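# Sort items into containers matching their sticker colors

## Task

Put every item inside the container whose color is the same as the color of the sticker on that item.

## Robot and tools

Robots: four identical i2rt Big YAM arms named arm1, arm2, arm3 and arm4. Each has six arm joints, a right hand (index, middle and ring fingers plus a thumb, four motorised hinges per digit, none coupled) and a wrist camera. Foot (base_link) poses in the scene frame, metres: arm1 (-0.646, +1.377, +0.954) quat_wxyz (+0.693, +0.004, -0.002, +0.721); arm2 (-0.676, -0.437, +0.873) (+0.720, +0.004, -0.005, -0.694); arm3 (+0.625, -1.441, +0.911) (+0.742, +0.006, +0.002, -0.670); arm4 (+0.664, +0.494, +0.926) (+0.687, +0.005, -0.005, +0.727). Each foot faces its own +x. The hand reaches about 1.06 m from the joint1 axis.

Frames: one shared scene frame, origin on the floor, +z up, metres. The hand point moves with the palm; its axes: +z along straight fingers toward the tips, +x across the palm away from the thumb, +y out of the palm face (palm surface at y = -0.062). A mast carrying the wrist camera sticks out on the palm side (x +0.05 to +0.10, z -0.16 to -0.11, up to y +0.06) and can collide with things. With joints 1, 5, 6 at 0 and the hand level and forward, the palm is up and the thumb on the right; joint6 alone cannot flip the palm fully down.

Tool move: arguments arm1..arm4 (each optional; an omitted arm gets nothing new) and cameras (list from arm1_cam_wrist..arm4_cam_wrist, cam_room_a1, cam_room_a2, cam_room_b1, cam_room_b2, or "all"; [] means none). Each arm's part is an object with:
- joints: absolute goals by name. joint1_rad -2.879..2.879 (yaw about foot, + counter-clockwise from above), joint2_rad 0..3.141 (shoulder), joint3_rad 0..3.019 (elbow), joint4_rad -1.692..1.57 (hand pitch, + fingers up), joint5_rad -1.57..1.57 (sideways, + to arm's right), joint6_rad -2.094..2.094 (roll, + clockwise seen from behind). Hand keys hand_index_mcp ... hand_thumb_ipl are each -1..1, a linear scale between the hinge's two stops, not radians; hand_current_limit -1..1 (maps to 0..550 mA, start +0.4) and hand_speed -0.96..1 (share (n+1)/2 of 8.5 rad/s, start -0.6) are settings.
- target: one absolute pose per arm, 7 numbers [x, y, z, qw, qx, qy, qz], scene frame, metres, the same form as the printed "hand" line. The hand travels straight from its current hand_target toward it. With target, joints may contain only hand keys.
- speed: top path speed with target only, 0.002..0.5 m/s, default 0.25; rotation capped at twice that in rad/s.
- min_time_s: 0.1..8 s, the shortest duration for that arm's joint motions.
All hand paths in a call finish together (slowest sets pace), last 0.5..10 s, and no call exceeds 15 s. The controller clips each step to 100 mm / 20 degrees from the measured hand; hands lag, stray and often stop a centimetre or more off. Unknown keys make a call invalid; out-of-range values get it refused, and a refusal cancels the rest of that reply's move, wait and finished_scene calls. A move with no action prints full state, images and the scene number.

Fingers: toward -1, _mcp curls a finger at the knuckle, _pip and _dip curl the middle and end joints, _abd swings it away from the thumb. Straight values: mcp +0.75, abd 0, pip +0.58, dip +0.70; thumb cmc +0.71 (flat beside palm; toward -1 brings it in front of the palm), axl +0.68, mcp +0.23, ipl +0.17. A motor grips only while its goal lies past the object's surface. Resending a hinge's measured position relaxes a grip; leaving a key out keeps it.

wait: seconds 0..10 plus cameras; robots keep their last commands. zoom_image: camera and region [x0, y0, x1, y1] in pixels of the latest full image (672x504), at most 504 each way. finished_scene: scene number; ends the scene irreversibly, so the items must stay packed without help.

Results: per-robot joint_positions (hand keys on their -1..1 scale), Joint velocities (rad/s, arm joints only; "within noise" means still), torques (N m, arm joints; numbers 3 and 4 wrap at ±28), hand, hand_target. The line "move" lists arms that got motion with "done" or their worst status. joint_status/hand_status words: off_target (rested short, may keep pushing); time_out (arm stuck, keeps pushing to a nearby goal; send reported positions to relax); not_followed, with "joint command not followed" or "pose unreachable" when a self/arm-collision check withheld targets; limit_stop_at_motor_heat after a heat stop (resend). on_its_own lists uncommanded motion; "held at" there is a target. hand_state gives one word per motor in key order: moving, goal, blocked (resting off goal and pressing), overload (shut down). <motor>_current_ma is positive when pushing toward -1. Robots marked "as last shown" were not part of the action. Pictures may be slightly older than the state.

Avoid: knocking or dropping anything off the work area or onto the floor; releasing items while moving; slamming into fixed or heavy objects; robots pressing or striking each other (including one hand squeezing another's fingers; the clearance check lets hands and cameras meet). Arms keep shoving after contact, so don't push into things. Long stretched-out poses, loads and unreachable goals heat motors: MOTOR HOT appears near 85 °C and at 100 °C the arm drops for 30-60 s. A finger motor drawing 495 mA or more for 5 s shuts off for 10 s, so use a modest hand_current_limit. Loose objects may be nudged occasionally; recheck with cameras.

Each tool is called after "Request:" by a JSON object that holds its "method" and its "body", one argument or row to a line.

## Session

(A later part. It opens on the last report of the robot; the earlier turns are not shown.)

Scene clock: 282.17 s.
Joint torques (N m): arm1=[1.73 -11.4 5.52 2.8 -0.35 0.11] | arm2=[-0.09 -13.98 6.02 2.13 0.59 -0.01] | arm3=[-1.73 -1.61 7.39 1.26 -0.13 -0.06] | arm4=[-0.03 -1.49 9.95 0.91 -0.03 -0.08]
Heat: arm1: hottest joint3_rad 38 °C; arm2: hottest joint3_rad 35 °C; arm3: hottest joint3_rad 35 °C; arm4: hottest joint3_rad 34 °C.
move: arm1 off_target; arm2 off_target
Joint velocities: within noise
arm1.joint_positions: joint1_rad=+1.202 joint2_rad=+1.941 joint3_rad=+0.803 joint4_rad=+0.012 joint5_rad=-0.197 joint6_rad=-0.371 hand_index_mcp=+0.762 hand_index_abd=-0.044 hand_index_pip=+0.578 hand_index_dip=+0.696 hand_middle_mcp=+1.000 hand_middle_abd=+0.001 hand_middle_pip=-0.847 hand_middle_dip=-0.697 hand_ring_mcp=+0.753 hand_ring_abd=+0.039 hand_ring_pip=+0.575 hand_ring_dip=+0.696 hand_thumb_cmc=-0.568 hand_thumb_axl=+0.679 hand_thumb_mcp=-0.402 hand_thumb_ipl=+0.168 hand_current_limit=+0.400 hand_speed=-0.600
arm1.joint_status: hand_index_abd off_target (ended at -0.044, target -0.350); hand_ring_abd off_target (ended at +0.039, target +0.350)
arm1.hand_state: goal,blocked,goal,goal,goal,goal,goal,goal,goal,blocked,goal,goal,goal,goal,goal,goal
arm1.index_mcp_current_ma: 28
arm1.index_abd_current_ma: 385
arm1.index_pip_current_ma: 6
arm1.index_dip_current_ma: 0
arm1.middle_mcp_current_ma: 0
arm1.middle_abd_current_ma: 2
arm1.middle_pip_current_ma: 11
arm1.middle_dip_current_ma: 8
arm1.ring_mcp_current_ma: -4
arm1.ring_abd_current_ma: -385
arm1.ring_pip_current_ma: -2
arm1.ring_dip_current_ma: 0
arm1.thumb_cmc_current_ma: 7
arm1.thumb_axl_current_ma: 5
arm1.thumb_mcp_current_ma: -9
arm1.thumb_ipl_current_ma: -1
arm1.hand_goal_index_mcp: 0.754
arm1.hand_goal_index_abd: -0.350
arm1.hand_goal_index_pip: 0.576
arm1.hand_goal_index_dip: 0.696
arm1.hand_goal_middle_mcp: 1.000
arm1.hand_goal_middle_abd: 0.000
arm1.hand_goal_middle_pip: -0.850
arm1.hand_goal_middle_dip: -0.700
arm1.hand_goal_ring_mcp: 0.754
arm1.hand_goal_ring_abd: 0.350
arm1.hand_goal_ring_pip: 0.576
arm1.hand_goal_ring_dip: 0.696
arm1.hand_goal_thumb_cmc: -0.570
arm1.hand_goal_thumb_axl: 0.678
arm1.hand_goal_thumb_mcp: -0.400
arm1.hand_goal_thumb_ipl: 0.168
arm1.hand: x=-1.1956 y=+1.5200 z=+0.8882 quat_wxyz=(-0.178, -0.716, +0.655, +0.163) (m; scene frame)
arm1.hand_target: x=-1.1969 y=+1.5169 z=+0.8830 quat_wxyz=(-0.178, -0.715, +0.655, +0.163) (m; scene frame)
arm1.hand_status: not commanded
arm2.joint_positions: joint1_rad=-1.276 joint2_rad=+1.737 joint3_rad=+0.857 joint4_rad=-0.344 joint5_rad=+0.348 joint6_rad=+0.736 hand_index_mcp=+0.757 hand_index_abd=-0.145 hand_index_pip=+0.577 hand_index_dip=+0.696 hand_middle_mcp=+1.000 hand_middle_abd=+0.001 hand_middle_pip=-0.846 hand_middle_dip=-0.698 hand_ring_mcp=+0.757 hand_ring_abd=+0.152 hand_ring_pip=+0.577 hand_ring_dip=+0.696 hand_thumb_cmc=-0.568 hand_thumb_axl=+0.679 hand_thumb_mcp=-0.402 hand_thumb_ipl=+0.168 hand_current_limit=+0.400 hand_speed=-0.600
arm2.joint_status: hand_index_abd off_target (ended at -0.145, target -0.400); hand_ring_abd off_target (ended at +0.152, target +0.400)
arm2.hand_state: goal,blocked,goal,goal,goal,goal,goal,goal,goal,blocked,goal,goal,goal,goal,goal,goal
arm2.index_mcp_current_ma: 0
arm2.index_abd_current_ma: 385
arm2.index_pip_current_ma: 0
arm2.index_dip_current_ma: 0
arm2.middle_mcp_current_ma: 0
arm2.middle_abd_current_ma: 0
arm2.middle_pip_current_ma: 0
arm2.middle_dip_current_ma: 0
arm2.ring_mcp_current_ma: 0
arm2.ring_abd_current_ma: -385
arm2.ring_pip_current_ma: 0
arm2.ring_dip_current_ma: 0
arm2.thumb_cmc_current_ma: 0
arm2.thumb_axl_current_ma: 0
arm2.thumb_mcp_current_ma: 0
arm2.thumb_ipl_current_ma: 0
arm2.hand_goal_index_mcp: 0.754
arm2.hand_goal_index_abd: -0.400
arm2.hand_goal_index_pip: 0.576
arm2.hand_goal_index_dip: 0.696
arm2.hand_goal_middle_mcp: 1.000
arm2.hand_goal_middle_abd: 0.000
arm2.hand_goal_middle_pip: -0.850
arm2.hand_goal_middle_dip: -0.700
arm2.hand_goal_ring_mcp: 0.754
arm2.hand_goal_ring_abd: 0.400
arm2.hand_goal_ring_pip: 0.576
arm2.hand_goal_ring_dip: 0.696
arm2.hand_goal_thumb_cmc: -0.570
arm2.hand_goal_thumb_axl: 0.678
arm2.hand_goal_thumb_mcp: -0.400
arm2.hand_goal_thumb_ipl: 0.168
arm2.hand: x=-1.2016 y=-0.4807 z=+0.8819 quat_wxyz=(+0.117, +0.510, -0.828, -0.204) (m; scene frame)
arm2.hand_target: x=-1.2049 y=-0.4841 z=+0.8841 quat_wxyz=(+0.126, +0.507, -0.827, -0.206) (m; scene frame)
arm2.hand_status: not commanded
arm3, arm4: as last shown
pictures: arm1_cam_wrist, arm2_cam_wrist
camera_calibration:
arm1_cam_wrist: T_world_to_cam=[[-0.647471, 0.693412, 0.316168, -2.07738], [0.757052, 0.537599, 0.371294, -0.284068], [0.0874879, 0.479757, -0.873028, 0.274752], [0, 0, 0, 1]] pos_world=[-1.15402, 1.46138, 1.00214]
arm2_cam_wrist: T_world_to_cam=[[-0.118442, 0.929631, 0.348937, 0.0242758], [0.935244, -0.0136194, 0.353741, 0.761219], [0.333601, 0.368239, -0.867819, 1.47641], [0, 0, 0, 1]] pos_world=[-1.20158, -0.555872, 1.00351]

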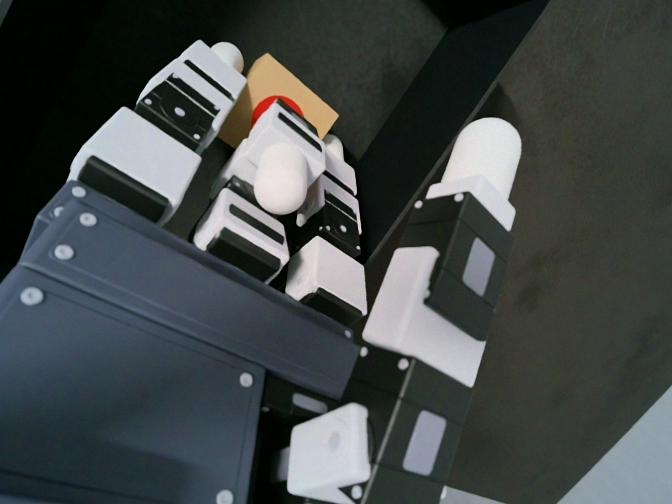

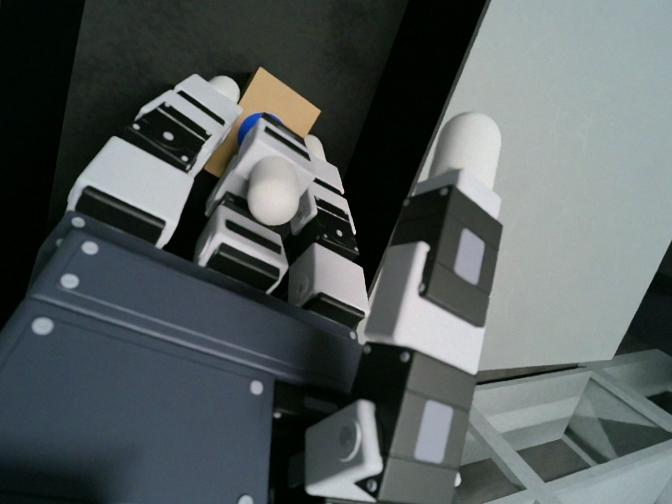

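Request:
{"method": "move", "body": {
  "arm1": {"target": [-1.18, 1.510, 1.10, 0.1784, 0.7155, -0.6556, -0.1635], "speed": 0.2},
  "arm2": {"target": [-1.190, -0.484, 1.10, 0.1264, 0.5070, -0.8274, -0.2063], "speed": 0.2},
  "cameras": ["arm1_cam_wrist", "arm2_cam_wrist"]
}}

Request:
{"method": "move", "body": {
  "arm1": {"joints": {"joint1_rad": 0.7, "joint2_rad": 0.82, "joint3_rad": 1.25, "joint4_rad": -1.52, "joint5_rad": 0, "joint6_rad": 0}, "min_time_s": 2.5},
  "arm2": {"joints": {"joint1_rad": -0.7, "joint2_rad": 0.82, "joint3_rad": 1.25, "joint4_rad": -1.52, "joint5_rad": 0, "joint6_rad": 0}, "min_time_s": 2.5}
}}

Request:
{"method": "move", "body": {
  "arm1": {"joints": {"joint1_rad": -2.217}, "min_time_s": 3.5},
  "arm2": {"joints": {"joint1_rad": 0.897}, "min_time_s": 3.5}
}}

Request:
{"method": "move", "body": {
  "arm1": {"target": [-0.29, 1.11, 1.215, 0.3030, 0.8324, 0.4361, 0.1588], "speed": 0.2},
  "arm2": {"target": [-0.3196, -0.7287, 1.225, 0.2907, 0.8444, 0.4256, 0.1465], "speed": 0.2},
  "cameras": ["cam_room_b1", "cam_room_b2"]
}}

Scene clock: 304.50 s.
Joint torques (N m): arm1=[1.61 -9.64 13.14 1.62 -0.38 0.09] | arm2=[-0.09 -12.04 12.25 0.75 0.64 0] | arm3=[-1.73 -1.55 7.39 1.26 -0.13 -0.06] | arm4=[0.03 -1.67 9.89 0.87 -0.01 -0.07]
Heat: arm1: hottest joint3_rad 37 °C; arm2: hottest joint3_rad 34 °C; arm3: hottest joint3_rad 35 °C; arm4: hottest joint3_rad 35 °C.
move: arm1 off_target; arm2 off_target
Joint velocities: within noise
arm1.joint_positions: joint1_rad=+1.202 joint2_rad=+1.425 joint3_rad=+0.860 joint4_rad=-0.589 joint5_rad=-0.197 joint6_rad=-0.371 hand_index_mcp=+0.764 hand_index_abd=-0.044 hand_index_pip=+0.579 hand_index_dip=+0.696 hand_middle_mcp=+1.000 hand_middle_abd=+0.001 hand_middle_pip=-0.847 hand_middle_dip=-0.697 hand_ring_mcp=+0.754 hand_ring_abd=+0.039 hand_ring_pip=+0.575 hand_ring_dip=+0.696 hand_thumb_cmc=-0.568 hand_thumb_axl=+0.679 hand_thumb_mcp=-0.402 hand_thumb_ipl=+0.168 hand_current_limit=+0.400 hand_speed=-0.600
arm1.joint_status: not commanded
arm1.hand_state: goal,blocked,goal,goal,goal,goal,goal,goal,goal,blocked,goal,goal,goal,goal,goal,goal
arm1.index_mcp_current_ma: 40
arm1.index_abd_current_ma: 385
arm1.index_pip_current_ma: 10
arm1.index_dip_current_ma: 0
arm1.middle_mcp_current_ma: 0
arm1.middle_abd_current_ma: 2
arm1.middle_pip_current_ma: 11
arm1.middle_dip_current_ma: 8
arm1.ring_mcp_current_ma: 0
arm1.ring_abd_current_ma: -385
arm1.ring_pip_current_ma: -2
arm1.ring_dip_current_ma: 0
arm1.thumb_cmc_current_ma: 7
arm1.thumb_axl_current_ma: 5
arm1.thumb_mcp_current_ma: -10
arm1.thumb_ipl_current_ma: -1
arm1.hand_goal_index_mcp: 0.754
arm1.hand_goal_index_abd: -0.350
arm1.hand_goal_index_pip: 0.576
arm1.hand_goal_index_dip: 0.696
arm1.hand_goal_middle_mcp: 1.000
arm1.hand_goal_middle_abd: 0.000
arm1.hand_goal_middle_pip: -0.850
arm1.hand_goal_middle_dip: -0.700
arm1.hand_goal_ring_mcp: 0.754
arm1.hand_goal_ring_abd: 0.350
arm1.hand_goal_ring_pip: 0.576
arm1.hand_goal_ring_dip: 0.696
arm1.hand_goal_thumb_cmc: -0.570
arm1.hand_goal_thumb_axl: 0.678
arm1.hand_goal_thumb_mcp: -0.400
arm1.hand_goal_thumb_ipl: 0.168
arm1.hand: x=-1.1657 y=+1.5084 z=+1.0814 quat_wxyz=(-0.172, -0.717, +0.658, +0.151) (m; scene frame)
arm1.hand_target: x=-1.1792 y=+1.5098 z=+1.1002 quat_wxyz=(-0.178, -0.715, +0.655, +0.164) (m; scene frame)
arm1.hand_status: off_target (0.023 m and 1.7 deg from the pose sent, 0.213 m and 0.1 deg at the start)
arm2.joint_positions: joint1_rad=-1.262 joint2_rad=+1.369 joint3_rad=+1.046 joint4_rad=-0.933 joint5_rad=+0.353 joint6_rad=+0.750 hand_index_mcp=+0.758 hand_index_abd=-0.145 hand_index_pip=+0.577 hand_index_dip=+0.696 hand_middle_mcp=+1.000 hand_middle_abd=+0.001 hand_middle_pip=-0.846 hand_middle_dip=-0.698 hand_ring_mcp=+0.757 hand_ring_abd=+0.152 hand_ring_pip=+0.577 hand_ring_dip=+0.696 hand_thumb_cmc=-0.568 hand_thumb_axl=+0.679 hand_thumb_mcp=-0.402 hand_thumb_ipl=+0.168 hand_current_limit=+0.400 hand_speed=-0.600
arm2.joint_status: not commanded
arm2.hand_state: goal,blocked,goal,goal,goal,goal,goal,goal,goal,blocked,goal,goal,goal,goal,goal,goal
arm2.index_mcp_current_ma: 0
arm2.index_abd_current_ma: 385
arm2.index_pip_current_ma: 0
arm2.index_dip_current_ma: 0
arm2.middle_mcp_current_ma: 0
arm2.middle_abd_current_ma: 0
arm2.middle_pip_current_ma: 0
arm2.middle_dip_current_ma: 0
arm2.ring_mcp_current_ma: 0
arm2.ring_abd_current_ma: -385
arm2.ring_pip_current_ma: 0
arm2.ring_dip_current_ma: 0
arm2.thumb_cmc_current_ma: 0
arm2.thumb_axl_current_ma: 0
arm2.thumb_mcp_current_ma: 0
arm2.thumb_ipl_current_ma: 0
arm2.hand_goal_index_mcp: 0.754
arm2.hand_goal_index_abd: -0.400
arm2.hand_goal_index_pip: 0.576
arm2.hand_goal_index_dip: 0.696
arm2.hand_goal_middle_mcp: 1.000
arm2.hand_goal_middle_abd: 0.000
arm2.hand_goal_middle_pip: -0.850
arm2.hand_goal_middle_dip: -0.700
arm2.hand_goal_ring_mcp: 0.754
arm2.hand_goal_ring_abd: 0.400
arm2.hand_goal_ring_pip: 0.576
arm2.hand_goal_ring_dip: 0.696
arm2.hand_goal_thumb_cmc: -0.570
arm2.hand_goal_thumb_axl: 0.678
arm2.hand_goal_thumb_mcp: -0.400
arm2.hand_goal_thumb_ipl: 0.168
arm2.hand: x=-1.1782 y=-0.4771 z=+1.0751 quat_wxyz=(+0.104, +0.513, -0.828, -0.201) (m; scene frame)
arm2.hand_target: x=-1.1890 y=-0.4836 z=+1.1000 quat_wxyz=(+0.127, +0.507, -0.827, -0.206) (m; scene frame)
arm2.hand_status: off_target (0.028 m and 2.7 deg from the pose sent, 0.218 m and 1.2 deg at the start)
arm3, arm4: as last shown
pictures: arm1_cam_wrist, arm2_cam_wrist
camera_calibration:
arm1_cam_wrist: T_world_to_cam=[[-0.655293, 0.69629, 0.292867, -2.09931], [0.747206, 0.54064, 0.386511, -0.404734], [0.110788, 0.47211, -0.87455, 0.486719], [0, 0, 0, 1]] pos_world=[-1.12717, 1.45076, 1.19691]
arm2_cam_wrist: T_world_to_cam=[[-0.127018, 0.92645, 0.354341, -0.0611432], [0.926199, -0.0170731, 0.376648, 0.634246], [0.354995, 0.376032, -0.855908, 1.6511], [0, 0, 0, 1]] pos_world=[-1.18134, -0.553392, 1.19597]

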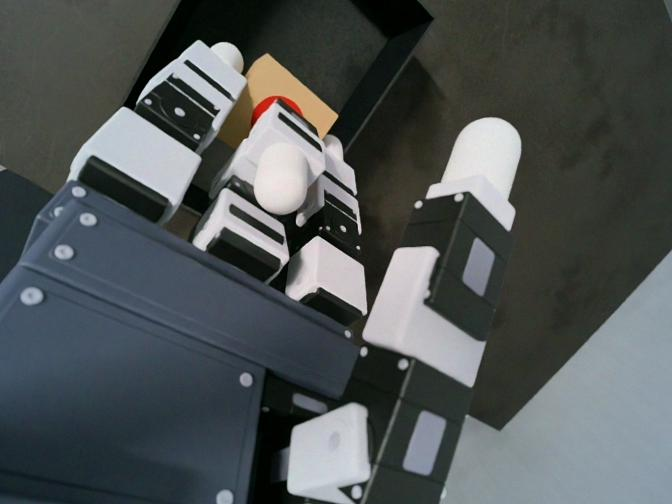

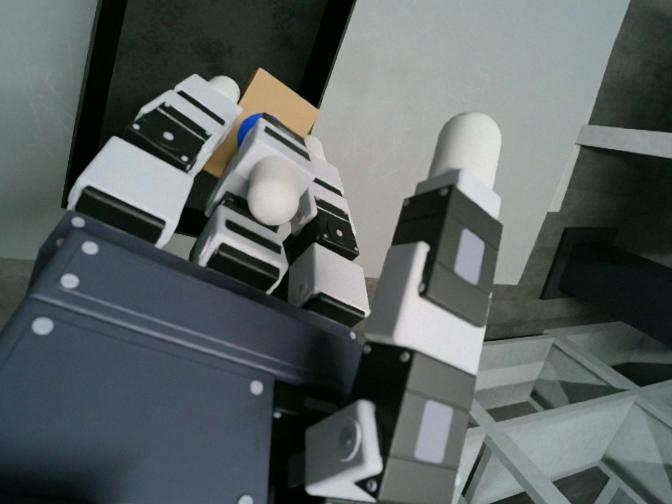

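Scene clock: 307.60 s.
Joint torques (N m): arm1=[0.97 -2.14 14.8 1.73 -0.09 0.13] | arm2=[-0.21 -2.84 12.83 1.13 -0.14 -0.16] | arm3=[-1.73 -1.55 7.38 1.26 -0.13 -0.06] | arm4=[0.09 -1.79 9.85 0.91 -0.03 -0.04]
Heat: arm1: hottest joint3_rad 38 °C; arm2: hottest joint3_rad 34 °C; arm3: hottest joint3_rad 35 °C; arm4: hottest joint3_rad 35 °C.
move: arm1 done; arm2 done
Joint velocities: within noise
arm1.joint_positions: joint1_rad=+0.706 joint2_rad=+0.819 joint3_rad=+1.200 joint4_rad=-1.511 joint5_rad=-0.002 joint6_rad=-0.010 hand_index_mcp=+0.764 hand_index_abd=-0.044 hand_index_pip=+0.579 hand_index_dip=+0.696 hand_middle_mcp=+1.000 hand_middle_abd=+0.001 hand_middle_pip=-0.847 hand_middle_dip=-0.697 hand_ring_mcp=+0.754 hand_ring_abd=+0.039 hand_ring_pip=+0.575 hand_ring_dip=+0.696 hand_thumb_cmc=-0.568 hand_thumb_axl=+0.679 hand_thumb_mcp=-0.402 hand_thumb_ipl=+0.168 hand_current_limit=+0.400 hand_speed=-0.600
arm1.joint_status: all done
arm1.hand_state: goal,blocked,goal,goal,goal,goal,goal,goal,goal,blocked,goal,goal,goal,goal,goal,goal
arm1.index_mcp_current_ma: 40
arm1.index_abd_current_ma: 385
arm1.index_pip_current_ma: 10
arm1.index_dip_current_ma: 0
arm1.middle_mcp_current_ma: 0
arm1.middle_abd_current_ma: 2
arm1.middle_pip_current_ma: 11
arm1.middle_dip_current_ma: 8
arm1.ring_mcp_current_ma: -1
arm1.ring_abd_current_ma: -385
arm1.ring_pip_current_ma: -2
arm1.ring_dip_current_ma: 0
arm1.thumb_cmc_current_ma: 7
arm1.thumb_axl_current_ma: 5
arm1.thumb_mcp_current_ma: -10
arm1.thumb_ipl_current_ma: -1
arm1.hand_goal_index_mcp: 0.754
arm1.hand_goal_index_abd: -0.350
arm1.hand_goal_index_pip: 0.576
arm1.hand_goal_index_dip: 0.696
arm1.hand_goal_middle_mcp: 1.000
arm1.hand_goal_middle_abd: 0.000
arm1.hand_goal_middle_pip: -0.850
arm1.hand_goal_middle_dip: -0.700
arm1.hand_goal_ring_mcp: 0.754
arm1.hand_goal_ring_abd: 0.350
arm1.hand_goal_ring_pip: 0.576
arm1.hand_goal_ring_dip: 0.696
arm1.hand_goal_thumb_cmc: -0.570
arm1.hand_goal_thumb_axl: 0.678
arm1.hand_goal_thumb_mcp: -0.400
arm1.hand_goal_thumb_ipl: 0.168
arm1.hand: x=-0.8657 y=+1.6455 z=+1.3653 quat_wxyz=(-0.080, -0.360, +0.906, +0.209) (m; scene frame)
arm1.hand_target: x=-0.8633 y=+1.6473 z=+1.3898 quat_wxyz=(-0.086, -0.351, +0.905, +0.227) (m; scene frame)
arm1.hand_status: not commanded
arm2.joint_positions: joint1_rad=-0.704 joint2_rad=+0.820 joint3_rad=+1.195 joint4_rad=-1.511 joint5_rad=+0.002 joint6_rad=+0.008 hand_index_mcp=+0.758 hand_index_abd=-0.145 hand_index_pip=+0.577 hand_index_dip=+0.696 hand_middle_mcp=+1.000 hand_middle_abd=+0.001 hand_middle_pip=-0.846 hand_middle_dip=-0.698 hand_ring_mcp=+0.757 hand_ring_abd=+0.152 hand_ring_pip=+0.577 hand_ring_dip=+0.696 hand_thumb_cmc=-0.568 hand_thumb_axl=+0.679 hand_thumb_mcp=-0.402 hand_thumb_ipl=+0.168 hand_current_limit=+0.400 hand_speed=-0.600
arm2.joint_status: all done
arm2.hand_state: goal,blocked,goal,goal,goal,goal,goal,goal,goal,blocked,goal,goal,goal,goal,goal,goal
arm2.index_mcp_current_ma: 0
arm2.index_abd_current_ma: 385
arm2.index_pip_current_ma: 0
arm2.index_dip_current_ma: 0
arm2.middle_mcp_current_ma: 0
arm2.middle_abd_current_ma: 0
arm2.middle_pip_current_ma: 0
arm2.middle_dip_current_ma: 0
arm2.ring_mcp_current_ma: 0
arm2.ring_abd_current_ma: -385
arm2.ring_pip_current_ma: 0
arm2.ring_dip_current_ma: 0
arm2.thumb_cmc_current_ma: 0
arm2.thumb_axl_current_ma: 0
arm2.thumb_mcp_current_ma: 0
arm2.thumb_ipl_current_ma: 0
arm2.hand_goal_index_mcp: 0.754
arm2.hand_goal_index_abd: -0.400
arm2.hand_goal_index_pip: 0.576
arm2.hand_goal_index_dip: 0.696
arm2.hand_goal_middle_mcp: 1.000
arm2.hand_goal_middle_abd: 0.000
arm2.hand_goal_middle_pip: -0.850
arm2.hand_goal_middle_dip: -0.700
arm2.hand_goal_ring_mcp: 0.754
arm2.hand_goal_ring_abd: 0.400
arm2.hand_goal_ring_pip: 0.576
arm2.hand_goal_ring_dip: 0.696
arm2.hand_goal_thumb_cmc: -0.570
arm2.hand_goal_thumb_axl: 0.678
arm2.hand_goal_thumb_mcp: -0.400
arm2.hand_goal_thumb_ipl: 0.168
arm2.hand: x=-0.9164 y=-0.6953 z=+1.2759 quat_wxyz=(+0.203, +0.921, -0.326, -0.065) (m; scene frame)
arm2.hand_target: x=-0.9152 y=-0.6973 z=+1.3038 quat_wxyz=(+0.224, +0.918, -0.318, -0.071) (m; scene frame)
arm2.hand_status: not commanded
arm3, arm4: as last shown
pictures: none

Scene clock: 311.43 s.
Joint torques (N m): arm1=[0.85 -2.67 14.86 1.74 -0.19 0.11] | arm2=[-0.62 -2.55 12.83 1.14 -0.09 -0.15] | arm3=[-1.73 -1.55 7.38 1.26 -0.13 -0.06] | arm4=[0.26 -1.67 9.91 0.88 -0.01 -0.07]
Heat: arm1: hottest joint3_rad 39 °C; arm2: hottest joint3_rad 35 °C; arm3: hottest joint3_rad 35 °C; arm4: hottest joint3_rad 35 °C.
move: arm1 done; arm2 done
Joint velocities: within noise
arm1.joint_positions: joint1_rad=-2.215 joint2_rad=+0.819 joint3_rad=+1.200 joint4_rad=-1.511 joint5_rad=+0.000 joint6_rad=-0.009 hand_index_mcp=+0.764 hand_index_abd=-0.044 hand_index_pip=+0.579 hand_index_dip=+0.696 hand_middle_mcp=+1.000 hand_middle_abd=+0.001 hand_middle_pip=-0.847 hand_middle_dip=-0.697 hand_ring_mcp=+0.754 hand_ring_abd=+0.039 hand_ring_pip=+0.575 hand_ring_dip=+0.696 hand_thumb_cmc=-0.568 hand_thumb_axl=+0.679 hand_thumb_mcp=-0.402 hand_thumb_ipl=+0.168 hand_current_limit=+0.400 hand_speed=-0.600
arm1.joint_status: all done
arm1.hand_state: goal,blocked,goal,goal,goal,goal,goal,goal,goal,blocked,goal,goal,goal,goal,goal,goal
arm1.index_mcp_current_ma: 40
arm1.index_abd_current_ma: 385
arm1.index_pip_current_ma: 10
arm1.index_dip_current_ma: 0
arm1.middle_mcp_current_ma: 0
arm1.middle_abd_current_ma: 2
arm1.middle_pip_current_ma: 11
arm1.middle_dip_current_ma: 8
arm1.ring_mcp_current_ma: -1
arm1.ring_abd_current_ma: -385
arm1.ring_pip_current_ma: -2
arm1.ring_dip_current_ma: 0
arm1.thumb_cmc_current_ma: 6
arm1.thumb_axl_current_ma: 5
arm1.thumb_mcp_current_ma: -10
arm1.thumb_ipl_current_ma: -1
arm1.hand_goal_index_mcp: 0.754
arm1.hand_goal_index_abd: -0.350
arm1.hand_goal_index_pip: 0.576
arm1.hand_goal_index_dip: 0.696
arm1.hand_goal_middle_mcp: 1.000
arm1.hand_goal_middle_abd: 0.000
arm1.hand_goal_middle_pip: -0.850
arm1.hand_goal_middle_dip: -0.700
arm1.hand_goal_ring_mcp: 0.754
arm1.hand_goal_ring_abd: 0.350
arm1.hand_goal_ring_pip: 0.576
arm1.hand_goal_ring_dip: 0.696
arm1.hand_goal_thumb_cmc: -0.570
arm1.hand_goal_thumb_axl: 0.678
arm1.hand_goal_thumb_mcp: -0.400
arm1.hand_goal_thumb_ipl: 0.168
arm1.hand: x=-0.3696 y=+1.1556 z=+1.3591 quat_wxyz=(+0.190, +0.863, +0.457, +0.101) (m; scene frame)
arm1.hand_target: x=-0.3704 y=+1.1540 z=+1.3835 quat_wxyz=(+0.206, +0.862, +0.450, +0.111) (m; scene frame)
arm1.hand_status: not commanded
arm2.joint_positions: joint1_rad=+0.894 joint2_rad=+0.820 joint3_rad=+1.195 joint4_rad=-1.511 joint5_rad=+0.001 joint6_rad=+0.007 hand_index_mcp=+0.758 hand_index_abd=-0.145 hand_index_pip=+0.577 hand_index_dip=+0.696 hand_middle_mcp=+1.000 hand_middle_abd=+0.001 hand_middle_pip=-0.846 hand_middle_dip=-0.698 hand_ring_mcp=+0.757 hand_ring_abd=+0.153 hand_ring_pip=+0.577 hand_ring_dip=+0.696 hand_thumb_cmc=-0.568 hand_thumb_axl=+0.679 hand_thumb_mcp=-0.402 hand_thumb_ipl=+0.168 hand_current_limit=+0.400 hand_speed=-0.600
arm2.joint_status: all done
arm2.hand_state: goal,blocked,goal,goal,goal,goal,goal,goal,goal,blocked,goal,goal,goal,goal,goal,goal
arm2.index_mcp_current_ma: 0
arm2.index_abd_current_ma: 385
arm2.index_pip_current_ma: 0
arm2.index_dip_current_ma: 0
arm2.middle_mcp_current_ma: 0
arm2.middle_abd_current_ma: 0
arm2.middle_pip_current_ma: 0
arm2.middle_dip_current_ma: 0
arm2.ring_mcp_current_ma: 0
arm2.ring_abd_current_ma: -385
arm2.ring_pip_current_ma: 0
arm2.ring_dip_current_ma: 0
arm2.thumb_cmc_current_ma: 0
arm2.thumb_axl_current_ma: 0
arm2.thumb_mcp_current_ma: 0
arm2.thumb_ipl_current_ma: 0
arm2.hand_goal_index_mcp: 0.754
arm2.hand_goal_index_abd: -0.400
arm2.hand_goal_index_pip: 0.576
arm2.hand_goal_index_dip: 0.696
arm2.hand_goal_middle_mcp: 1.000
arm2.hand_goal_middle_abd: 0.000
arm2.hand_goal_middle_pip: -0.850
arm2.hand_goal_middle_dip: -0.700
arm2.hand_goal_ring_mcp: 0.754
arm2.hand_goal_ring_abd: 0.400
arm2.hand_goal_ring_pip: 0.576
arm2.hand_goal_ring_dip: 0.696
arm2.hand_goal_thumb_cmc: -0.570
arm2.hand_goal_thumb_axl: 0.678
arm2.hand_goal_thumb_mcp: -0.400
arm2.hand_goal_thumb_ipl: 0.168
arm2.hand: x=-0.4147 y=-0.6641 z=+1.2822 quat_wxyz=(+0.196, +0.873, +0.434, +0.102) (m; scene frame)
arm2.hand_target: x=-0.4136 y=-0.6631 z=+1.3101 quat_wxyz=(+0.216, +0.867, +0.435, +0.112) (m; scene frame)
arm2.hand_status: not commanded
arm3: as last shown
arm4.joint_positions: joint1_rad=+0.927 joint2_rad=+0.816 joint3_rad=+1.199 joint4_rad=-1.441 joint5_rad=+0.001 joint6_rad=+0.011 hand_index_mcp=+0.756 hand_index_abd=+0.120 hand_index_pip=+0.577 hand_index_dip=+0.696 hand_middle_mcp=+1.000 hand_middle_abd=+0.000 hand_middle_pip=-0.844 hand_middle_dip=-0.698 hand_ring_mcp=+0.756 hand_ring_abd=-0.117 hand_ring_pip=+0.577 hand_ring_dip=+0.696 hand_thumb_cmc=-0.567 hand_thumb_axl=+0.679 hand_thumb_mcp=-0.402 hand_thumb_ipl=+0.168 hand_current_limit=+0.400 hand_speed=-0.600
arm4.joint_status: not commanded
arm4.hand_state: goal,goal,goal,goal,goal,goal,goal,goal,goal,goal,goal,goal,goal,goal,goal,goal
arm4.index_mcp_current_ma: 11
arm4.index_abd_current_ma: 0
arm4.index_pip_current_ma: 3
arm4.index_dip_current_ma: 0
arm4.middle_mcp_current_ma: -1
arm4.middle_abd_current_ma: 1
arm4.middle_pip_current_ma: 31
arm4.middle_dip_current_ma: 12
arm4.ring_mcp_current_ma: 11
arm4.ring_abd_current_ma: 14
arm4.ring_pip_current_ma: 3
arm4.ring_dip_current_ma: 0
arm4.thumb_cmc_current_ma: 12
arm4.thumb_axl_current_ma: 5
arm4.thumb_mcp_current_ma: -11
arm4.thumb_ipl_current_ma: -2
arm4.hand_goal_index_mcp: 0.754
arm4.hand_goal_index_abd: 0.120
arm4.hand_goal_index_pip: 0.576
arm4.hand_goal_index_dip: 0.696
arm4.hand_goal_middle_mcp: 1.000
arm4.hand_goal_middle_abd: 0.000
arm4.hand_goal_middle_pip: -0.850
arm4.hand_goal_middle_dip: -0.700
arm4.hand_goal_ring_mcp: 0.754
arm4.hand_goal_ring_abd: -0.120
arm4.hand_goal_ring_pip: 0.576
arm4.hand_goal_ring_dip: 0.696
arm4.hand_goal_thumb_cmc: -0.570
arm4.hand_goal_thumb_axl: 0.678
arm4.hand_goal_thumb_mcp: -0.400
arm4.hand_goal_thumb_ipl: 0.168
arm4.hand: x=+0.3767 y=+0.7080 z=+1.3505 quat_wxyz=(-0.118, -0.453, +0.853, +0.230) (m; scene frame)
arm4.hand_target: x=+0.3742 y=+0.7045 z=+1.3480 quat_wxyz=(-0.115, -0.462, +0.850, +0.224) (m; scene frame)
arm4.hand_status: not commanded
pictures: none

Scene clock: 313.10 s.
Joint torques (N m): arm1=[1.85 -4.72 12.49 3.37 -0.03 0.13] | arm2=[0.21 -6.48 9.99 3 0.11 -0.09] | arm3=[-1.73 -1.55 7.39 1.26 -0.13 -0.06] | arm4=[-0.15 -1.61 9.88 0.92 -0.02 -0.07]
Heat: arm1: hottest joint3_rad 40 °C; arm2: hottest joint3_rad 35 °C; arm3: hottest joint3_rad 35 °C; arm4: hottest joint3_rad 35 °C.
move: arm1 off_target; arm2 off_target
Joint velocities: within noise
arm1.joint_positions: joint1_rad=-2.192 joint2_rad=+0.911 joint3_rad=+0.702 joint4_rad=-0.698 joint5_rad=+0.020 joint6_rad=+0.010 hand_index_mcp=+0.767 hand_index_abd=-0.044 hand_index_pip=+0.580 hand_index_dip=+0.696 hand_middle_mcp=+1.000 hand_middle_abd=+0.001 hand_middle_pip=-0.847 hand_middle_dip=-0.698 hand_ring_mcp=+0.757 hand_ring_abd=+0.039 hand_ring_pip=+0.576 hand_ring_dip=+0.696 hand_thumb_cmc=-0.568 hand_thumb_axl=+0.679 hand_thumb_mcp=-0.403 hand_thumb_ipl=+0.168 hand_current_limit=+0.400 hand_speed=-0.600
arm1.joint_status: not commanded
arm1.hand_state: goal,blocked,goal,goal,goal,goal,goal,goal,goal,blocked,goal,goal,goal,goal,goal,goal
arm1.index_mcp_current_ma: 52
arm1.index_abd_current_ma: 385
arm1.index_pip_current_ma: 15
arm1.index_dip_current_ma: 0
arm1.middle_mcp_current_ma: 0
arm1.middle_abd_current_ma: 2
arm1.middle_pip_current_ma: 11
arm1.middle_dip_current_ma: 8
arm1.ring_mcp_current_ma: 10
arm1.ring_abd_current_ma: -385
arm1.ring_pip_current_ma: -1
arm1.ring_dip_current_ma: 0
arm1.thumb_cmc_current_ma: 6
arm1.thumb_axl_current_ma: 5
arm1.thumb_mcp_current_ma: -11
arm1.thumb_ipl_current_ma: -1
arm1.hand_goal_index_mcp: 0.754
arm1.hand_goal_index_abd: -0.350
arm1.hand_goal_index_pip: 0.576
arm1.hand_goal_index_dip: 0.696
arm1.hand_goal_middle_mcp: 1.000
arm1.hand_goal_middle_abd: 0.000
arm1.hand_goal_middle_pip: -0.850
arm1.hand_goal_middle_dip: -0.700
arm1.hand_goal_ring_mcp: 0.754
arm1.hand_goal_ring_abd: 0.350
arm1.hand_goal_ring_pip: 0.576
arm1.hand_goal_ring_dip: 0.696
arm1.hand_goal_thumb_cmc: -0.570
arm1.hand_goal_thumb_axl: 0.678
arm1.hand_goal_thumb_mcp: -0.400
arm1.hand_goal_thumb_ipl: 0.168
arm1.hand: x=-0.2962 y=+1.1117 z=+1.2001 quat_wxyz=(+0.286, +0.838, +0.441, +0.148) (m; scene frame)
arm1.hand_target: x=-0.2904 y=+1.1102 z=+1.2152 quat_wxyz=(+0.303, +0.832, +0.436, +0.159) (m; scene frame)
arm1.hand_status: off_target (0.016 m and 2.4 deg from the pose sent, 0.171 m and 15.2 deg at the start)
arm2.joint_positions: joint1_rad=+0.901 joint2_rad=+0.977 joint3_rad=+0.988 joint4_rad=-0.970 joint5_rad=+0.007 joint6_rad=+0.007 hand_index_mcp=+0.760 hand_index_abd=-0.145 hand_index_pip=+0.577 hand_index_dip=+0.696 hand_middle_mcp=+1.000 hand_middle_abd=+0.001 hand_middle_pip=-0.846 hand_middle_dip=-0.698 hand_ring_mcp=+0.760 hand_ring_abd=+0.153 hand_ring_pip=+0.577 hand_ring_dip=+0.696 hand_thumb_cmc=-0.568 hand_thumb_axl=+0.679 hand_thumb_mcp=-0.402 hand_thumb_ipl=+0.168 hand_current_limit=+0.400 hand_speed=-0.600
arm2.joint_status: not commanded
arm2.hand_state: goal,blocked,goal,goal,goal,goal,goal,goal,goal,blocked,goal,goal,goal,goal,goal,goal
arm2.index_mcp_current_ma: 1
arm2.index_abd_current_ma: 385
arm2.index_pip_current_ma: 0
arm2.index_dip_current_ma: 0
arm2.middle_mcp_current_ma: 0
arm2.middle_abd_current_ma: 0
arm2.middle_pip_current_ma: 0
arm2.middle_dip_current_ma: 0
arm2.ring_mcp_current_ma: 1
arm2.ring_abd_current_ma: -385
arm2.ring_pip_current_ma: 0
arm2.ring_dip_current_ma: 0
arm2.thumb_cmc_current_ma: 0
arm2.thumb_axl_current_ma: 0
arm2.thumb_mcp_current_ma: 0
arm2.thumb_ipl_current_ma: 0
arm2.hand_goal_index_mcp: 0.754
arm2.hand_goal_index_abd: -0.400
arm2.hand_goal_index_pip: 0.576
arm2.hand_goal_index_dip: 0.696
arm2.hand_goal_middle_mcp: 1.000
arm2.hand_goal_middle_abd: 0.000
arm2.hand_goal_middle_pip: -0.850
arm2.hand_goal_middle_dip: -0.700
arm2.hand_goal_ring_mcp: 0.754
arm2.hand_goal_ring_abd: 0.400
arm2.hand_goal_ring_pip: 0.576
arm2.hand_goal_ring_dip: 0.696
arm2.hand_goal_thumb_cmc: -0.570
arm2.hand_goal_thumb_axl: 0.678
arm2.hand_goal_thumb_mcp: -0.400
arm2.hand_goal_thumb_ipl: 0.168
arm2.hand: x=-0.3245 y=-0.7288 z=+1.2111 quat_wxyz=(+0.273, +0.852, +0.425, +0.139) (m; scene frame)
arm2.hand_target: x=-0.3199 y=-0.7286 z=+1.2250 quat_wxyz=(+0.291, +0.844, +0.425, +0.147) (m; scene frame)
arm2.hand_status: off_target (0.015 m and 2.4 deg from the pose sent, 0.128 m and 12.4 deg at the start)
arm3, arm4: as last shown
pictures: cam_room_b1, cam_room_b2

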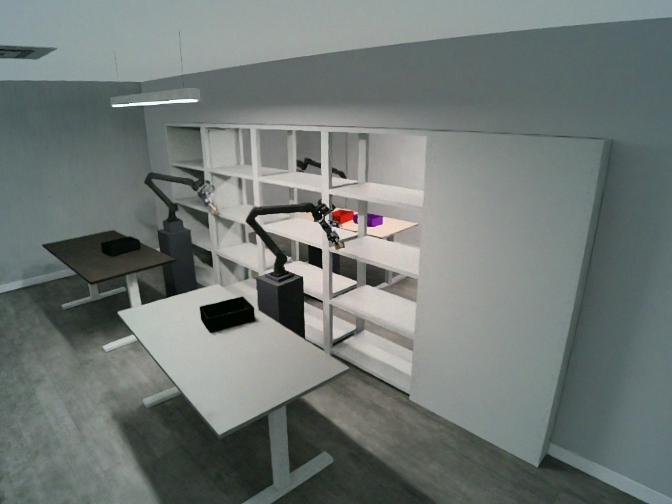

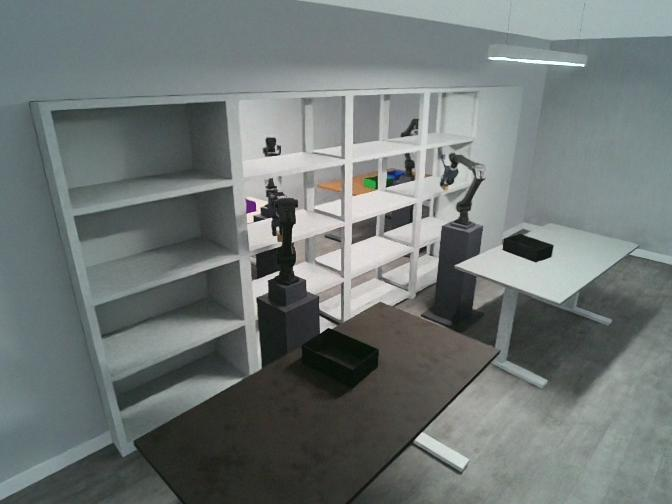

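Request:
{"method": "move", "body": {
  "arm1": {"target": [-0.0178, 0.915, 1.212, 0.3030, 0.8324, 0.4361, 0.1588], "speed": 0.15},
  "arm2": {"target": [-0.0248, -0.9471, 1.212, 0.2907, 0.8444, 0.4256, 0.1465], "speed": 0.15}
}}

Request:
{"method": "move", "body": {
  "arm1": {"target": [-0.0178, 0.915, 1.172, 0.3030, 0.8324, 0.4361, 0.1588], "speed": 0.06},
  "arm2": {"target": [-0.0248, -0.9471, 1.172, 0.2907, 0.8444, 0.4256, 0.1465], "speed": 0.06},
  "cameras": ["cam_room_a1", "cam_room_a2", "cam_room_b1", "cam_room_b2"]
}}

Request:
{"method": "zoom_image", "body": {
  "camera": "cam_room_b1",
  "region": [300, 180, 440, 290]
}}

Request:
{"method": "zoom_image", "body": {
  "camera": "cam_room_b2",
  "region": [220, 150, 360, 260]
}}

Scene clock: 333.27 s.
Joint torques (N m): arm1=[0.62 -15.79 16.29 2.15 -0.31 -0.07] | arm2=[-0.44 -22.89 14.46 1.46 -0.05 -0.15] | arm3=[-1.73 -1.61 7.39 1.26 -0.13 -0.06] | arm4=[-0.09 -1.9 9.87 0.83 0 -0.05]
Heat: arm1: hottest joint3_rad 43 °C; arm2: hottest joint3_rad 36 °C; arm3: hottest joint3_rad 35 °C; arm4: hottest joint3_rad 35 °C.
move: arm1 off_target; arm2 off_target
Joint velocities: within noise
arm1.joint_positions: joint1_rad=-2.202 joint2_rad=+1.800 joint3_rad=+1.528 joint4_rad=-0.632 joint5_rad=+0.011 joint6_rad=+0.008 hand_index_mcp=+0.767 hand_index_abd=-0.044 hand_index_pip=+0.580 hand_index_dip=+0.696 hand_middle_mcp=+1.000 hand_middle_abd=+0.001 hand_middle_pip=-0.847 hand_middle_dip=-0.698 hand_ring_mcp=+0.757 hand_ring_abd=+0.039 hand_ring_pip=+0.576 hand_ring_dip=+0.696 hand_thumb_cmc=-0.568 hand_thumb_axl=+0.679 hand_thumb_mcp=-0.403 hand_thumb_ipl=+0.168 hand_current_limit=+0.400 hand_speed=-0.600
arm1.joint_status: not commanded
arm1.hand_state: goal,blocked,goal,goal,goal,goal,goal,goal,goal,blocked,goal,goal,goal,goal,goal,goal
arm1.index_mcp_current_ma: 52
arm1.index_abd_current_ma: 385
arm1.index_pip_current_ma: 15
arm1.index_dip_current_ma: 0
arm1.middle_mcp_current_ma: 0
arm1.middle_abd_current_ma: 2
arm1.middle_pip_current_ma: 11
arm1.middle_dip_current_ma: 8
arm1.ring_mcp_current_ma: 11
arm1.ring_abd_current_ma: -385
arm1.ring_pip_current_ma: -1
arm1.ring_dip_current_ma: 0
arm1.thumb_cmc_current_ma: 6
arm1.thumb_axl_current_ma: 5
arm1.thumb_mcp_current_ma: -11
arm1.thumb_ipl_current_ma: -1
arm1.hand_goal_index_mcp: 0.754
arm1.hand_goal_index_abd: -0.350
arm1.hand_goal_index_pip: 0.576
arm1.hand_goal_index_dip: 0.696
arm1.hand_goal_middle_mcp: 1.000
arm1.hand_goal_middle_abd: 0.000
arm1.hand_goal_middle_pip: -0.850
arm1.hand_goal_middle_dip: -0.700
arm1.hand_goal_ring_mcp: 0.754
arm1.hand_goal_ring_abd: 0.350
arm1.hand_goal_ring_pip: 0.576
arm1.hand_goal_ring_dip: 0.696
arm1.hand_goal_thumb_cmc: -0.570
arm1.hand_goal_thumb_axl: 0.678
arm1.hand_goal_thumb_mcp: -0.400
arm1.hand_goal_thumb_ipl: 0.168
arm1.hand: x=-0.0279 y=+0.9279 z=+1.1865 quat_wxyz=(+0.286, +0.838, +0.439, +0.151) (m; scene frame)
arm1.hand_target: x=-0.0193 y=+0.9161 z=+1.2119 quat_wxyz=(+0.303, +0.832, +0.436, +0.159) (m; scene frame)
arm1.hand_status: off_target (0.030 m and 2.3 deg from the pose sent, 0.341 m and 2.4 deg at the start)
arm2.joint_positions: joint1_rad=+0.901 joint2_rad=+1.967 joint3_rad=+1.945 joint4_rad=-0.960 joint5_rad=+0.007 joint6_rad=+0.007 hand_index_mcp=+0.760 hand_index_abd=-0.145 hand_index_pip=+0.577 hand_index_dip=+0.696 hand_middle_mcp=+1.000 hand_middle_abd=+0.001 hand_middle_pip=-0.846 hand_middle_dip=-0.698 hand_ring_mcp=+0.760 hand_ring_abd=+0.153 hand_ring_pip=+0.577 hand_ring_dip=+0.696 hand_thumb_cmc=-0.568 hand_thumb_axl=+0.679 hand_thumb_mcp=-0.402 hand_thumb_ipl=+0.168 hand_current_limit=+0.400 hand_speed=-0.600
arm2.joint_status: not commanded
arm2.hand_state: goal,blocked,goal,goal,goal,goal,goal,goal,goal,blocked,goal,goal,goal,goal,goal,goal
arm2.index_mcp_current_ma: 1
arm2.index_abd_current_ma: 385
arm2.index_pip_current_ma: 0
arm2.index_dip_current_ma: 0
arm2.middle_mcp_current_ma: 0
arm2.middle_abd_current_ma: 0
arm2.middle_pip_current_ma: 0
arm2.middle_dip_current_ma: 0
arm2.ring_mcp_current_ma: 1
arm2.ring_abd_current_ma: -385
arm2.ring_pip_current_ma: 0
arm2.ring_dip_current_ma: 0
arm2.thumb_cmc_current_ma: 0
arm2.thumb_axl_current_ma: 0
arm2.thumb_mcp_current_ma: 0
arm2.thumb_ipl_current_ma: 0
arm2.hand_goal_index_mcp: 0.754
arm2.hand_goal_index_abd: -0.400
arm2.hand_goal_index_pip: 0.576
arm2.hand_goal_index_dip: 0.696
arm2.hand_goal_middle_mcp: 1.000
arm2.hand_goal_middle_abd: 0.000
arm2.hand_goal_middle_pip: -0.850
arm2.hand_goal_middle_dip: -0.700
arm2.hand_goal_ring_mcp: 0.754
arm2.hand_goal_ring_abd: 0.400
arm2.hand_goal_ring_pip: 0.576
arm2.hand_goal_ring_dip: 0.696
arm2.hand_goal_thumb_cmc: -0.570
arm2.hand_goal_thumb_axl: 0.678
arm2.hand_goal_thumb_mcp: -0.400
arm2.hand_goal_thumb_ipl: 0.168
arm2.hand: x=-0.0334 y=-0.9428 z=+1.1688 quat_wxyz=(+0.263, +0.855, +0.426, +0.134) (m; scene frame)
arm2.hand_target: x=-0.0271 y=-0.9455 z=+1.2118 quat_wxyz=(+0.291, +0.844, +0.425, +0.147) (m; scene frame)
arm2.hand_status: off_target (0.044 m and 3.7 deg from the pose sent, 0.371 m and 2.4 deg at the start)
arm3.joint_positions: joint1_rad=-2.302 joint2_rad=+0.744 joint3_rad=+1.261 joint4_rad=-1.587 joint5_rad=+0.001 joint6_rad=+0.007 hand_index_mcp=+0.757 hand_index_abd=+0.120 hand_index_pip=+0.577 hand_index_dip=+0.696 hand_middle_mcp=+1.000 hand_middle_abd=+0.000 hand_middle_pip=-0.844 hand_middle_dip=-0.697 hand_ring_mcp=+0.757 hand_ring_abd=-0.116 hand_ring_pip=+0.577 hand_ring_dip=+0.696 hand_thumb_cmc=-0.568 hand_thumb_axl=+0.679 hand_thumb_mcp=-0.402 hand_thumb_ipl=+0.168 hand_current_limit=+0.400 hand_speed=-0.600
arm3.joint_status: not commanded
arm3.hand_state: goal,goal,goal,goal,goal,goal,goal,goal,goal,goal,goal,goal,goal,goal,goal,goal
arm3.index_mcp_current_ma: 3
arm3.index_abd_current_ma: 0
arm3.index_pip_current_ma: 1
arm3.index_dip_current_ma: 0
arm3.middle_mcp_current_ma: 0
arm3.middle_abd_current_ma: 0
arm3.middle_pip_current_ma: 8
arm3.middle_dip_current_ma: 3
arm3.ring_mcp_current_ma: 4
arm3.ring_abd_current_ma: 4
arm3.ring_pip_current_ma: 1
arm3.ring_dip_current_ma: 0
arm3.thumb_cmc_current_ma: 3
arm3.thumb_axl_current_ma: 1
arm3.thumb_mcp_current_ma: -3
arm3.thumb_ipl_current_ma: 0
arm3.hand_goal_index_mcp: 0.754
arm3.hand_goal_index_abd: 0.120
arm3.hand_goal_index_pip: 0.576
arm3.hand_goal_index_dip: 0.696
arm3.hand_goal_middle_mcp: 1.000
arm3.hand_goal_middle_abd: 0.000
arm3.hand_goal_middle_pip: -0.850
arm3.hand_goal_middle_dip: -0.700
arm3.hand_goal_ring_mcp: 0.754
arm3.hand_goal_ring_abd: -0.120
arm3.hand_goal_ring_pip: 0.576
arm3.hand_goal_ring_dip: 0.696
arm3.hand_goal_thumb_cmc: -0.570
arm3.hand_goal_thumb_axl: 0.678
arm3.hand_goal_thumb_mcp: -0.400
arm3.hand_goal_thumb_ipl: 0.168
arm3.hand: x=+0.3827 y=-1.2424 z=+1.3623 quat_wxyz=(+0.108, +0.437, -0.864, -0.225) (m; scene frame)
arm3.hand_target: x=+0.3839 y=-1.2414 z=+1.3520 quat_wxyz=(+0.100, +0.439, -0.867, -0.212) (m; scene frame)
arm3.hand_status: not commanded
arm4: as last shown
pictures: none

Scene clock: 334.53 s.
Joint torques (N m): arm1=[0.79 -15.97 11.58 3.45 -0.31 -0.05] | arm2=[-0.44 -22.65 9.78 2.91 -0.06 -0.15] | arm3=[-1.73 -1.55 7.39 1.25 -0.13 -0.06] | arm4=[-0.09 -1.67 9.94 0.87 -0.02 -0.05]
Heat: arm1: hottest joint3_rad 43 °C; arm2: hottest joint3_rad 36 °C; arm3: hottest joint3_rad 35 °C; arm4: hottest joint3_rad 35 °C.
move: arm1 done; arm2 off_target
Joint velocities: within noise
arm1.joint_positions: joint1_rad=-2.202 joint2_rad=+1.830 joint3_rad=+1.520 joint4_rad=-0.573 joint5_rad=+0.010 joint6_rad=+0.008 hand_index_mcp=+0.767 hand_index_abd=-0.044 hand_index_pip=+0.580 hand_index_dip=+0.696 hand_middle_mcp=+1.000 hand_middle_abd=+0.001 hand_middle_pip=-0.847 hand_middle_dip=-0.698 hand_ring_mcp=+0.757 hand_ring_abd=+0.039 hand_ring_pip=+0.576 hand_ring_dip=+0.696 hand_thumb_cmc=-0.568 hand_thumb_axl=+0.679 hand_thumb_mcp=-0.403 hand_thumb_ipl=+0.168 hand_current_limit=+0.400 hand_speed=-0.600
arm1.joint_status: not commanded
arm1.hand_state: goal,blocked,goal,goal,goal,goal,goal,goal,goal,blocked,goal,goal,goal,goal,goal,goal
arm1.index_mcp_current_ma: 52
arm1.index_abd_current_ma: 385
arm1.index_pip_current_ma: 15
arm1.index_dip_current_ma: 0
arm1.middle_mcp_current_ma: 0
arm1.middle_abd_current_ma: 2
arm1.middle_pip_current_ma: 11
arm1.middle_dip_current_ma: 8
arm1.ring_mcp_current_ma: 11
arm1.ring_abd_current_ma: -385
arm1.ring_pip_current_ma: -1
arm1.ring_dip_current_ma: 0
arm1.thumb_cmc_current_ma: 6
arm1.thumb_axl_current_ma: 5
arm1.thumb_mcp_current_ma: -11
arm1.thumb_ipl_current_ma: -1
arm1.hand_goal_index_mcp: 0.754
arm1.hand_goal_index_abd: -0.350
arm1.hand_goal_index_pip: 0.576
arm1.hand_goal_index_dip: 0.696
arm1.hand_goal_middle_mcp: 1.000
arm1.hand_goal_middle_abd: 0.000
arm1.hand_goal_middle_pip: -0.850
arm1.hand_goal_middle_dip: -0.700
arm1.hand_goal_ring_mcp: 0.754
arm1.hand_goal_ring_abd: 0.350
arm1.hand_goal_ring_pip: 0.576
arm1.hand_goal_ring_dip: 0.696
arm1.hand_goal_thumb_cmc: -0.570
arm1.hand_goal_thumb_axl: 0.678
arm1.hand_goal_thumb_mcp: -0.400
arm1.hand_goal_thumb_ipl: 0.168
arm1.hand: x=-0.0202 y=+0.9230 z=+1.1729 quat_wxyz=(+0.295, +0.835, +0.437, +0.156) (m; scene frame)
arm1.hand_target: x=-0.0180 y=+0.9152 z=+1.1721 quat_wxyz=(+0.303, +0.832, +0.436, +0.159) (m; scene frame)
arm1.hand_status: done (0.008 m and 1.0 deg from the pose sent, 0.022 m and 2.2 deg at the start)
arm2.joint_positions: joint1_rad=+0.901 joint2_rad=+1.969 joint3_rad=+1.909 joint4_rad=-0.892 joint5_rad=+0.007 joint6_rad=+0.007 hand_index_mcp=+0.760 hand_index_abd=-0.145 hand_index_pip=+0.577 hand_index_dip=+0.696 hand_middle_mcp=+1.000 hand_middle_abd=+0.001 hand_middle_pip=-0.846 hand_middle_dip=-0.698 hand_ring_mcp=+0.760 hand_ring_abd=+0.153 hand_ring_pip=+0.577 hand_ring_dip=+0.696 hand_thumb_cmc=-0.568 hand_thumb_axl=+0.679 hand_thumb_mcp=-0.402 hand_thumb_ipl=+0.168 hand_current_limit=+0.400 hand_speed=-0.600
arm2.joint_status: not commanded
arm2.hand_state: goal,blocked,goal,goal,goal,goal,goal,goal,goal,blocked,goal,goal,goal,goal,goal,goal
arm2.index_mcp_current_ma: 1
arm2.index_abd_current_ma: 385
arm2.index_pip_current_ma: 0
arm2.index_dip_current_ma: 0
arm2.middle_mcp_current_ma: 0
arm2.middle_abd_current_ma: 0
arm2.middle_pip_current_ma: 0
arm2.middle_dip_current_ma: 0
arm2.ring_mcp_current_ma: 1
arm2.ring_abd_current_ma: -385
arm2.ring_pip_current_ma: 0
arm2.ring_dip_current_ma: 0
arm2.thumb_cmc_current_ma: 0
arm2.thumb_axl_current_ma: 0
arm2.thumb_mcp_current_ma: 0
arm2.thumb_ipl_current_ma: 0
arm2.hand_goal_index_mcp: 0.754
arm2.hand_goal_index_abd: -0.400
arm2.hand_goal_index_pip: 0.576
arm2.hand_goal_index_dip: 0.696
arm2.hand_goal_middle_mcp: 1.000
arm2.hand_goal_middle_abd: 0.000
arm2.hand_goal_middle_pip: -0.850
arm2.hand_goal_middle_dip: -0.700
arm2.hand_goal_ring_mcp: 0.754
arm2.hand_goal_ring_abd: 0.400
arm2.hand_goal_ring_pip: 0.576
arm2.hand_goal_ring_dip: 0.696
arm2.hand_goal_thumb_cmc: -0.570
arm2.hand_goal_thumb_axl: 0.678
arm2.hand_goal_thumb_mcp: -0.400
arm2.hand_goal_thumb_ipl: 0.168
arm2.hand: x=-0.0295 y=-0.9456 z=+1.1605 quat_wxyz=(+0.276, +0.851, +0.424, +0.140) (m; scene frame)
arm2.hand_target: x=-0.0251 y=-0.9470 z=+1.1721 quat_wxyz=(+0.291, +0.844, +0.425, +0.146) (m; scene frame)
arm2.hand_status: off_target (0.013 m and 2.0 deg from the pose sent, 0.010 m and 3.7 deg at the start)
arm3, arm4: as last shown
pictures: cam_room_a1, cam_room_a2, cam_room_b1, cam_room_b2

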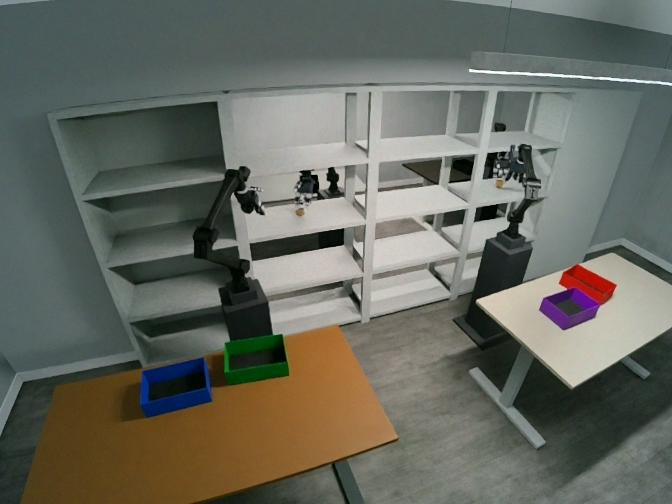

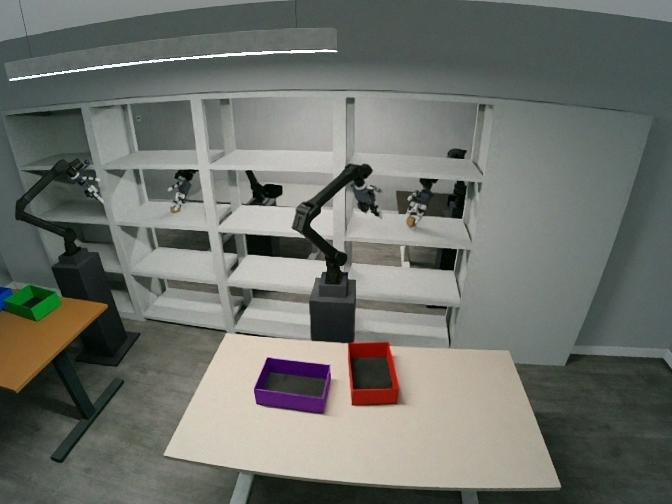

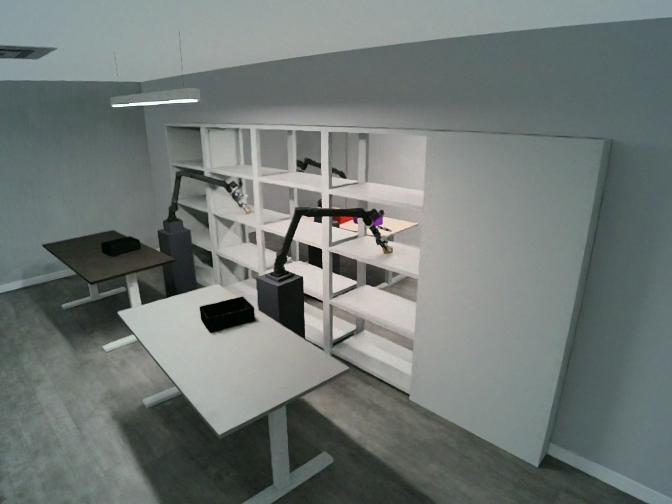

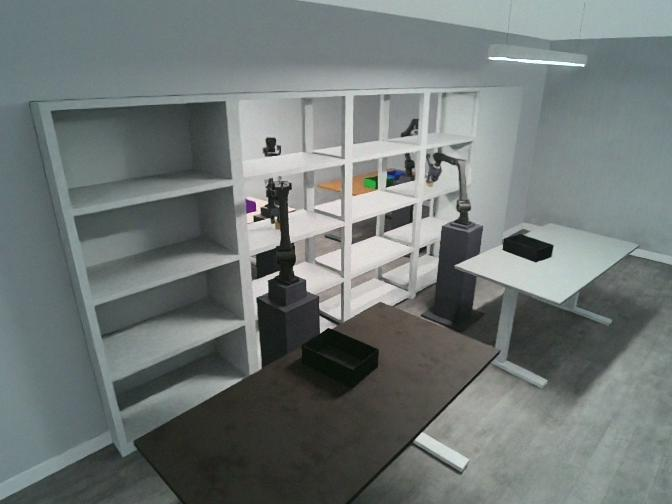

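Scaled by 3.600 from the camera's 672x504 image, which has a finer 960x720 frame.

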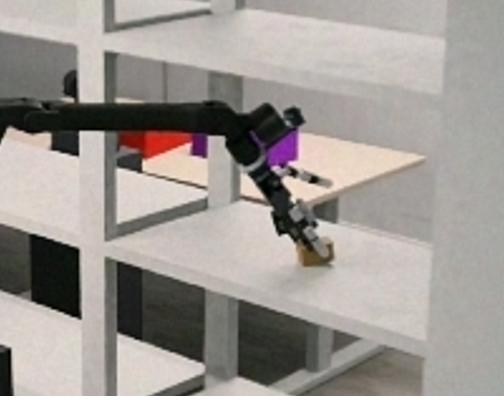

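Scaled by 3.600 from the camera's 672x504 image, which has a finer 960x720 frame.

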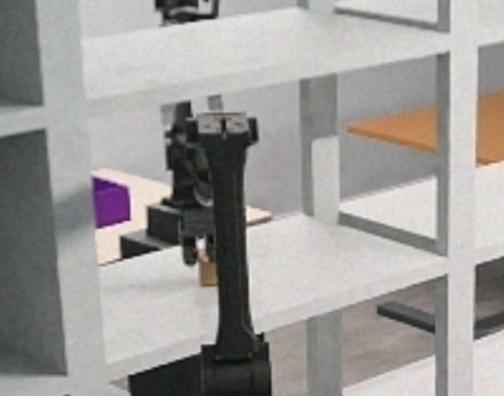

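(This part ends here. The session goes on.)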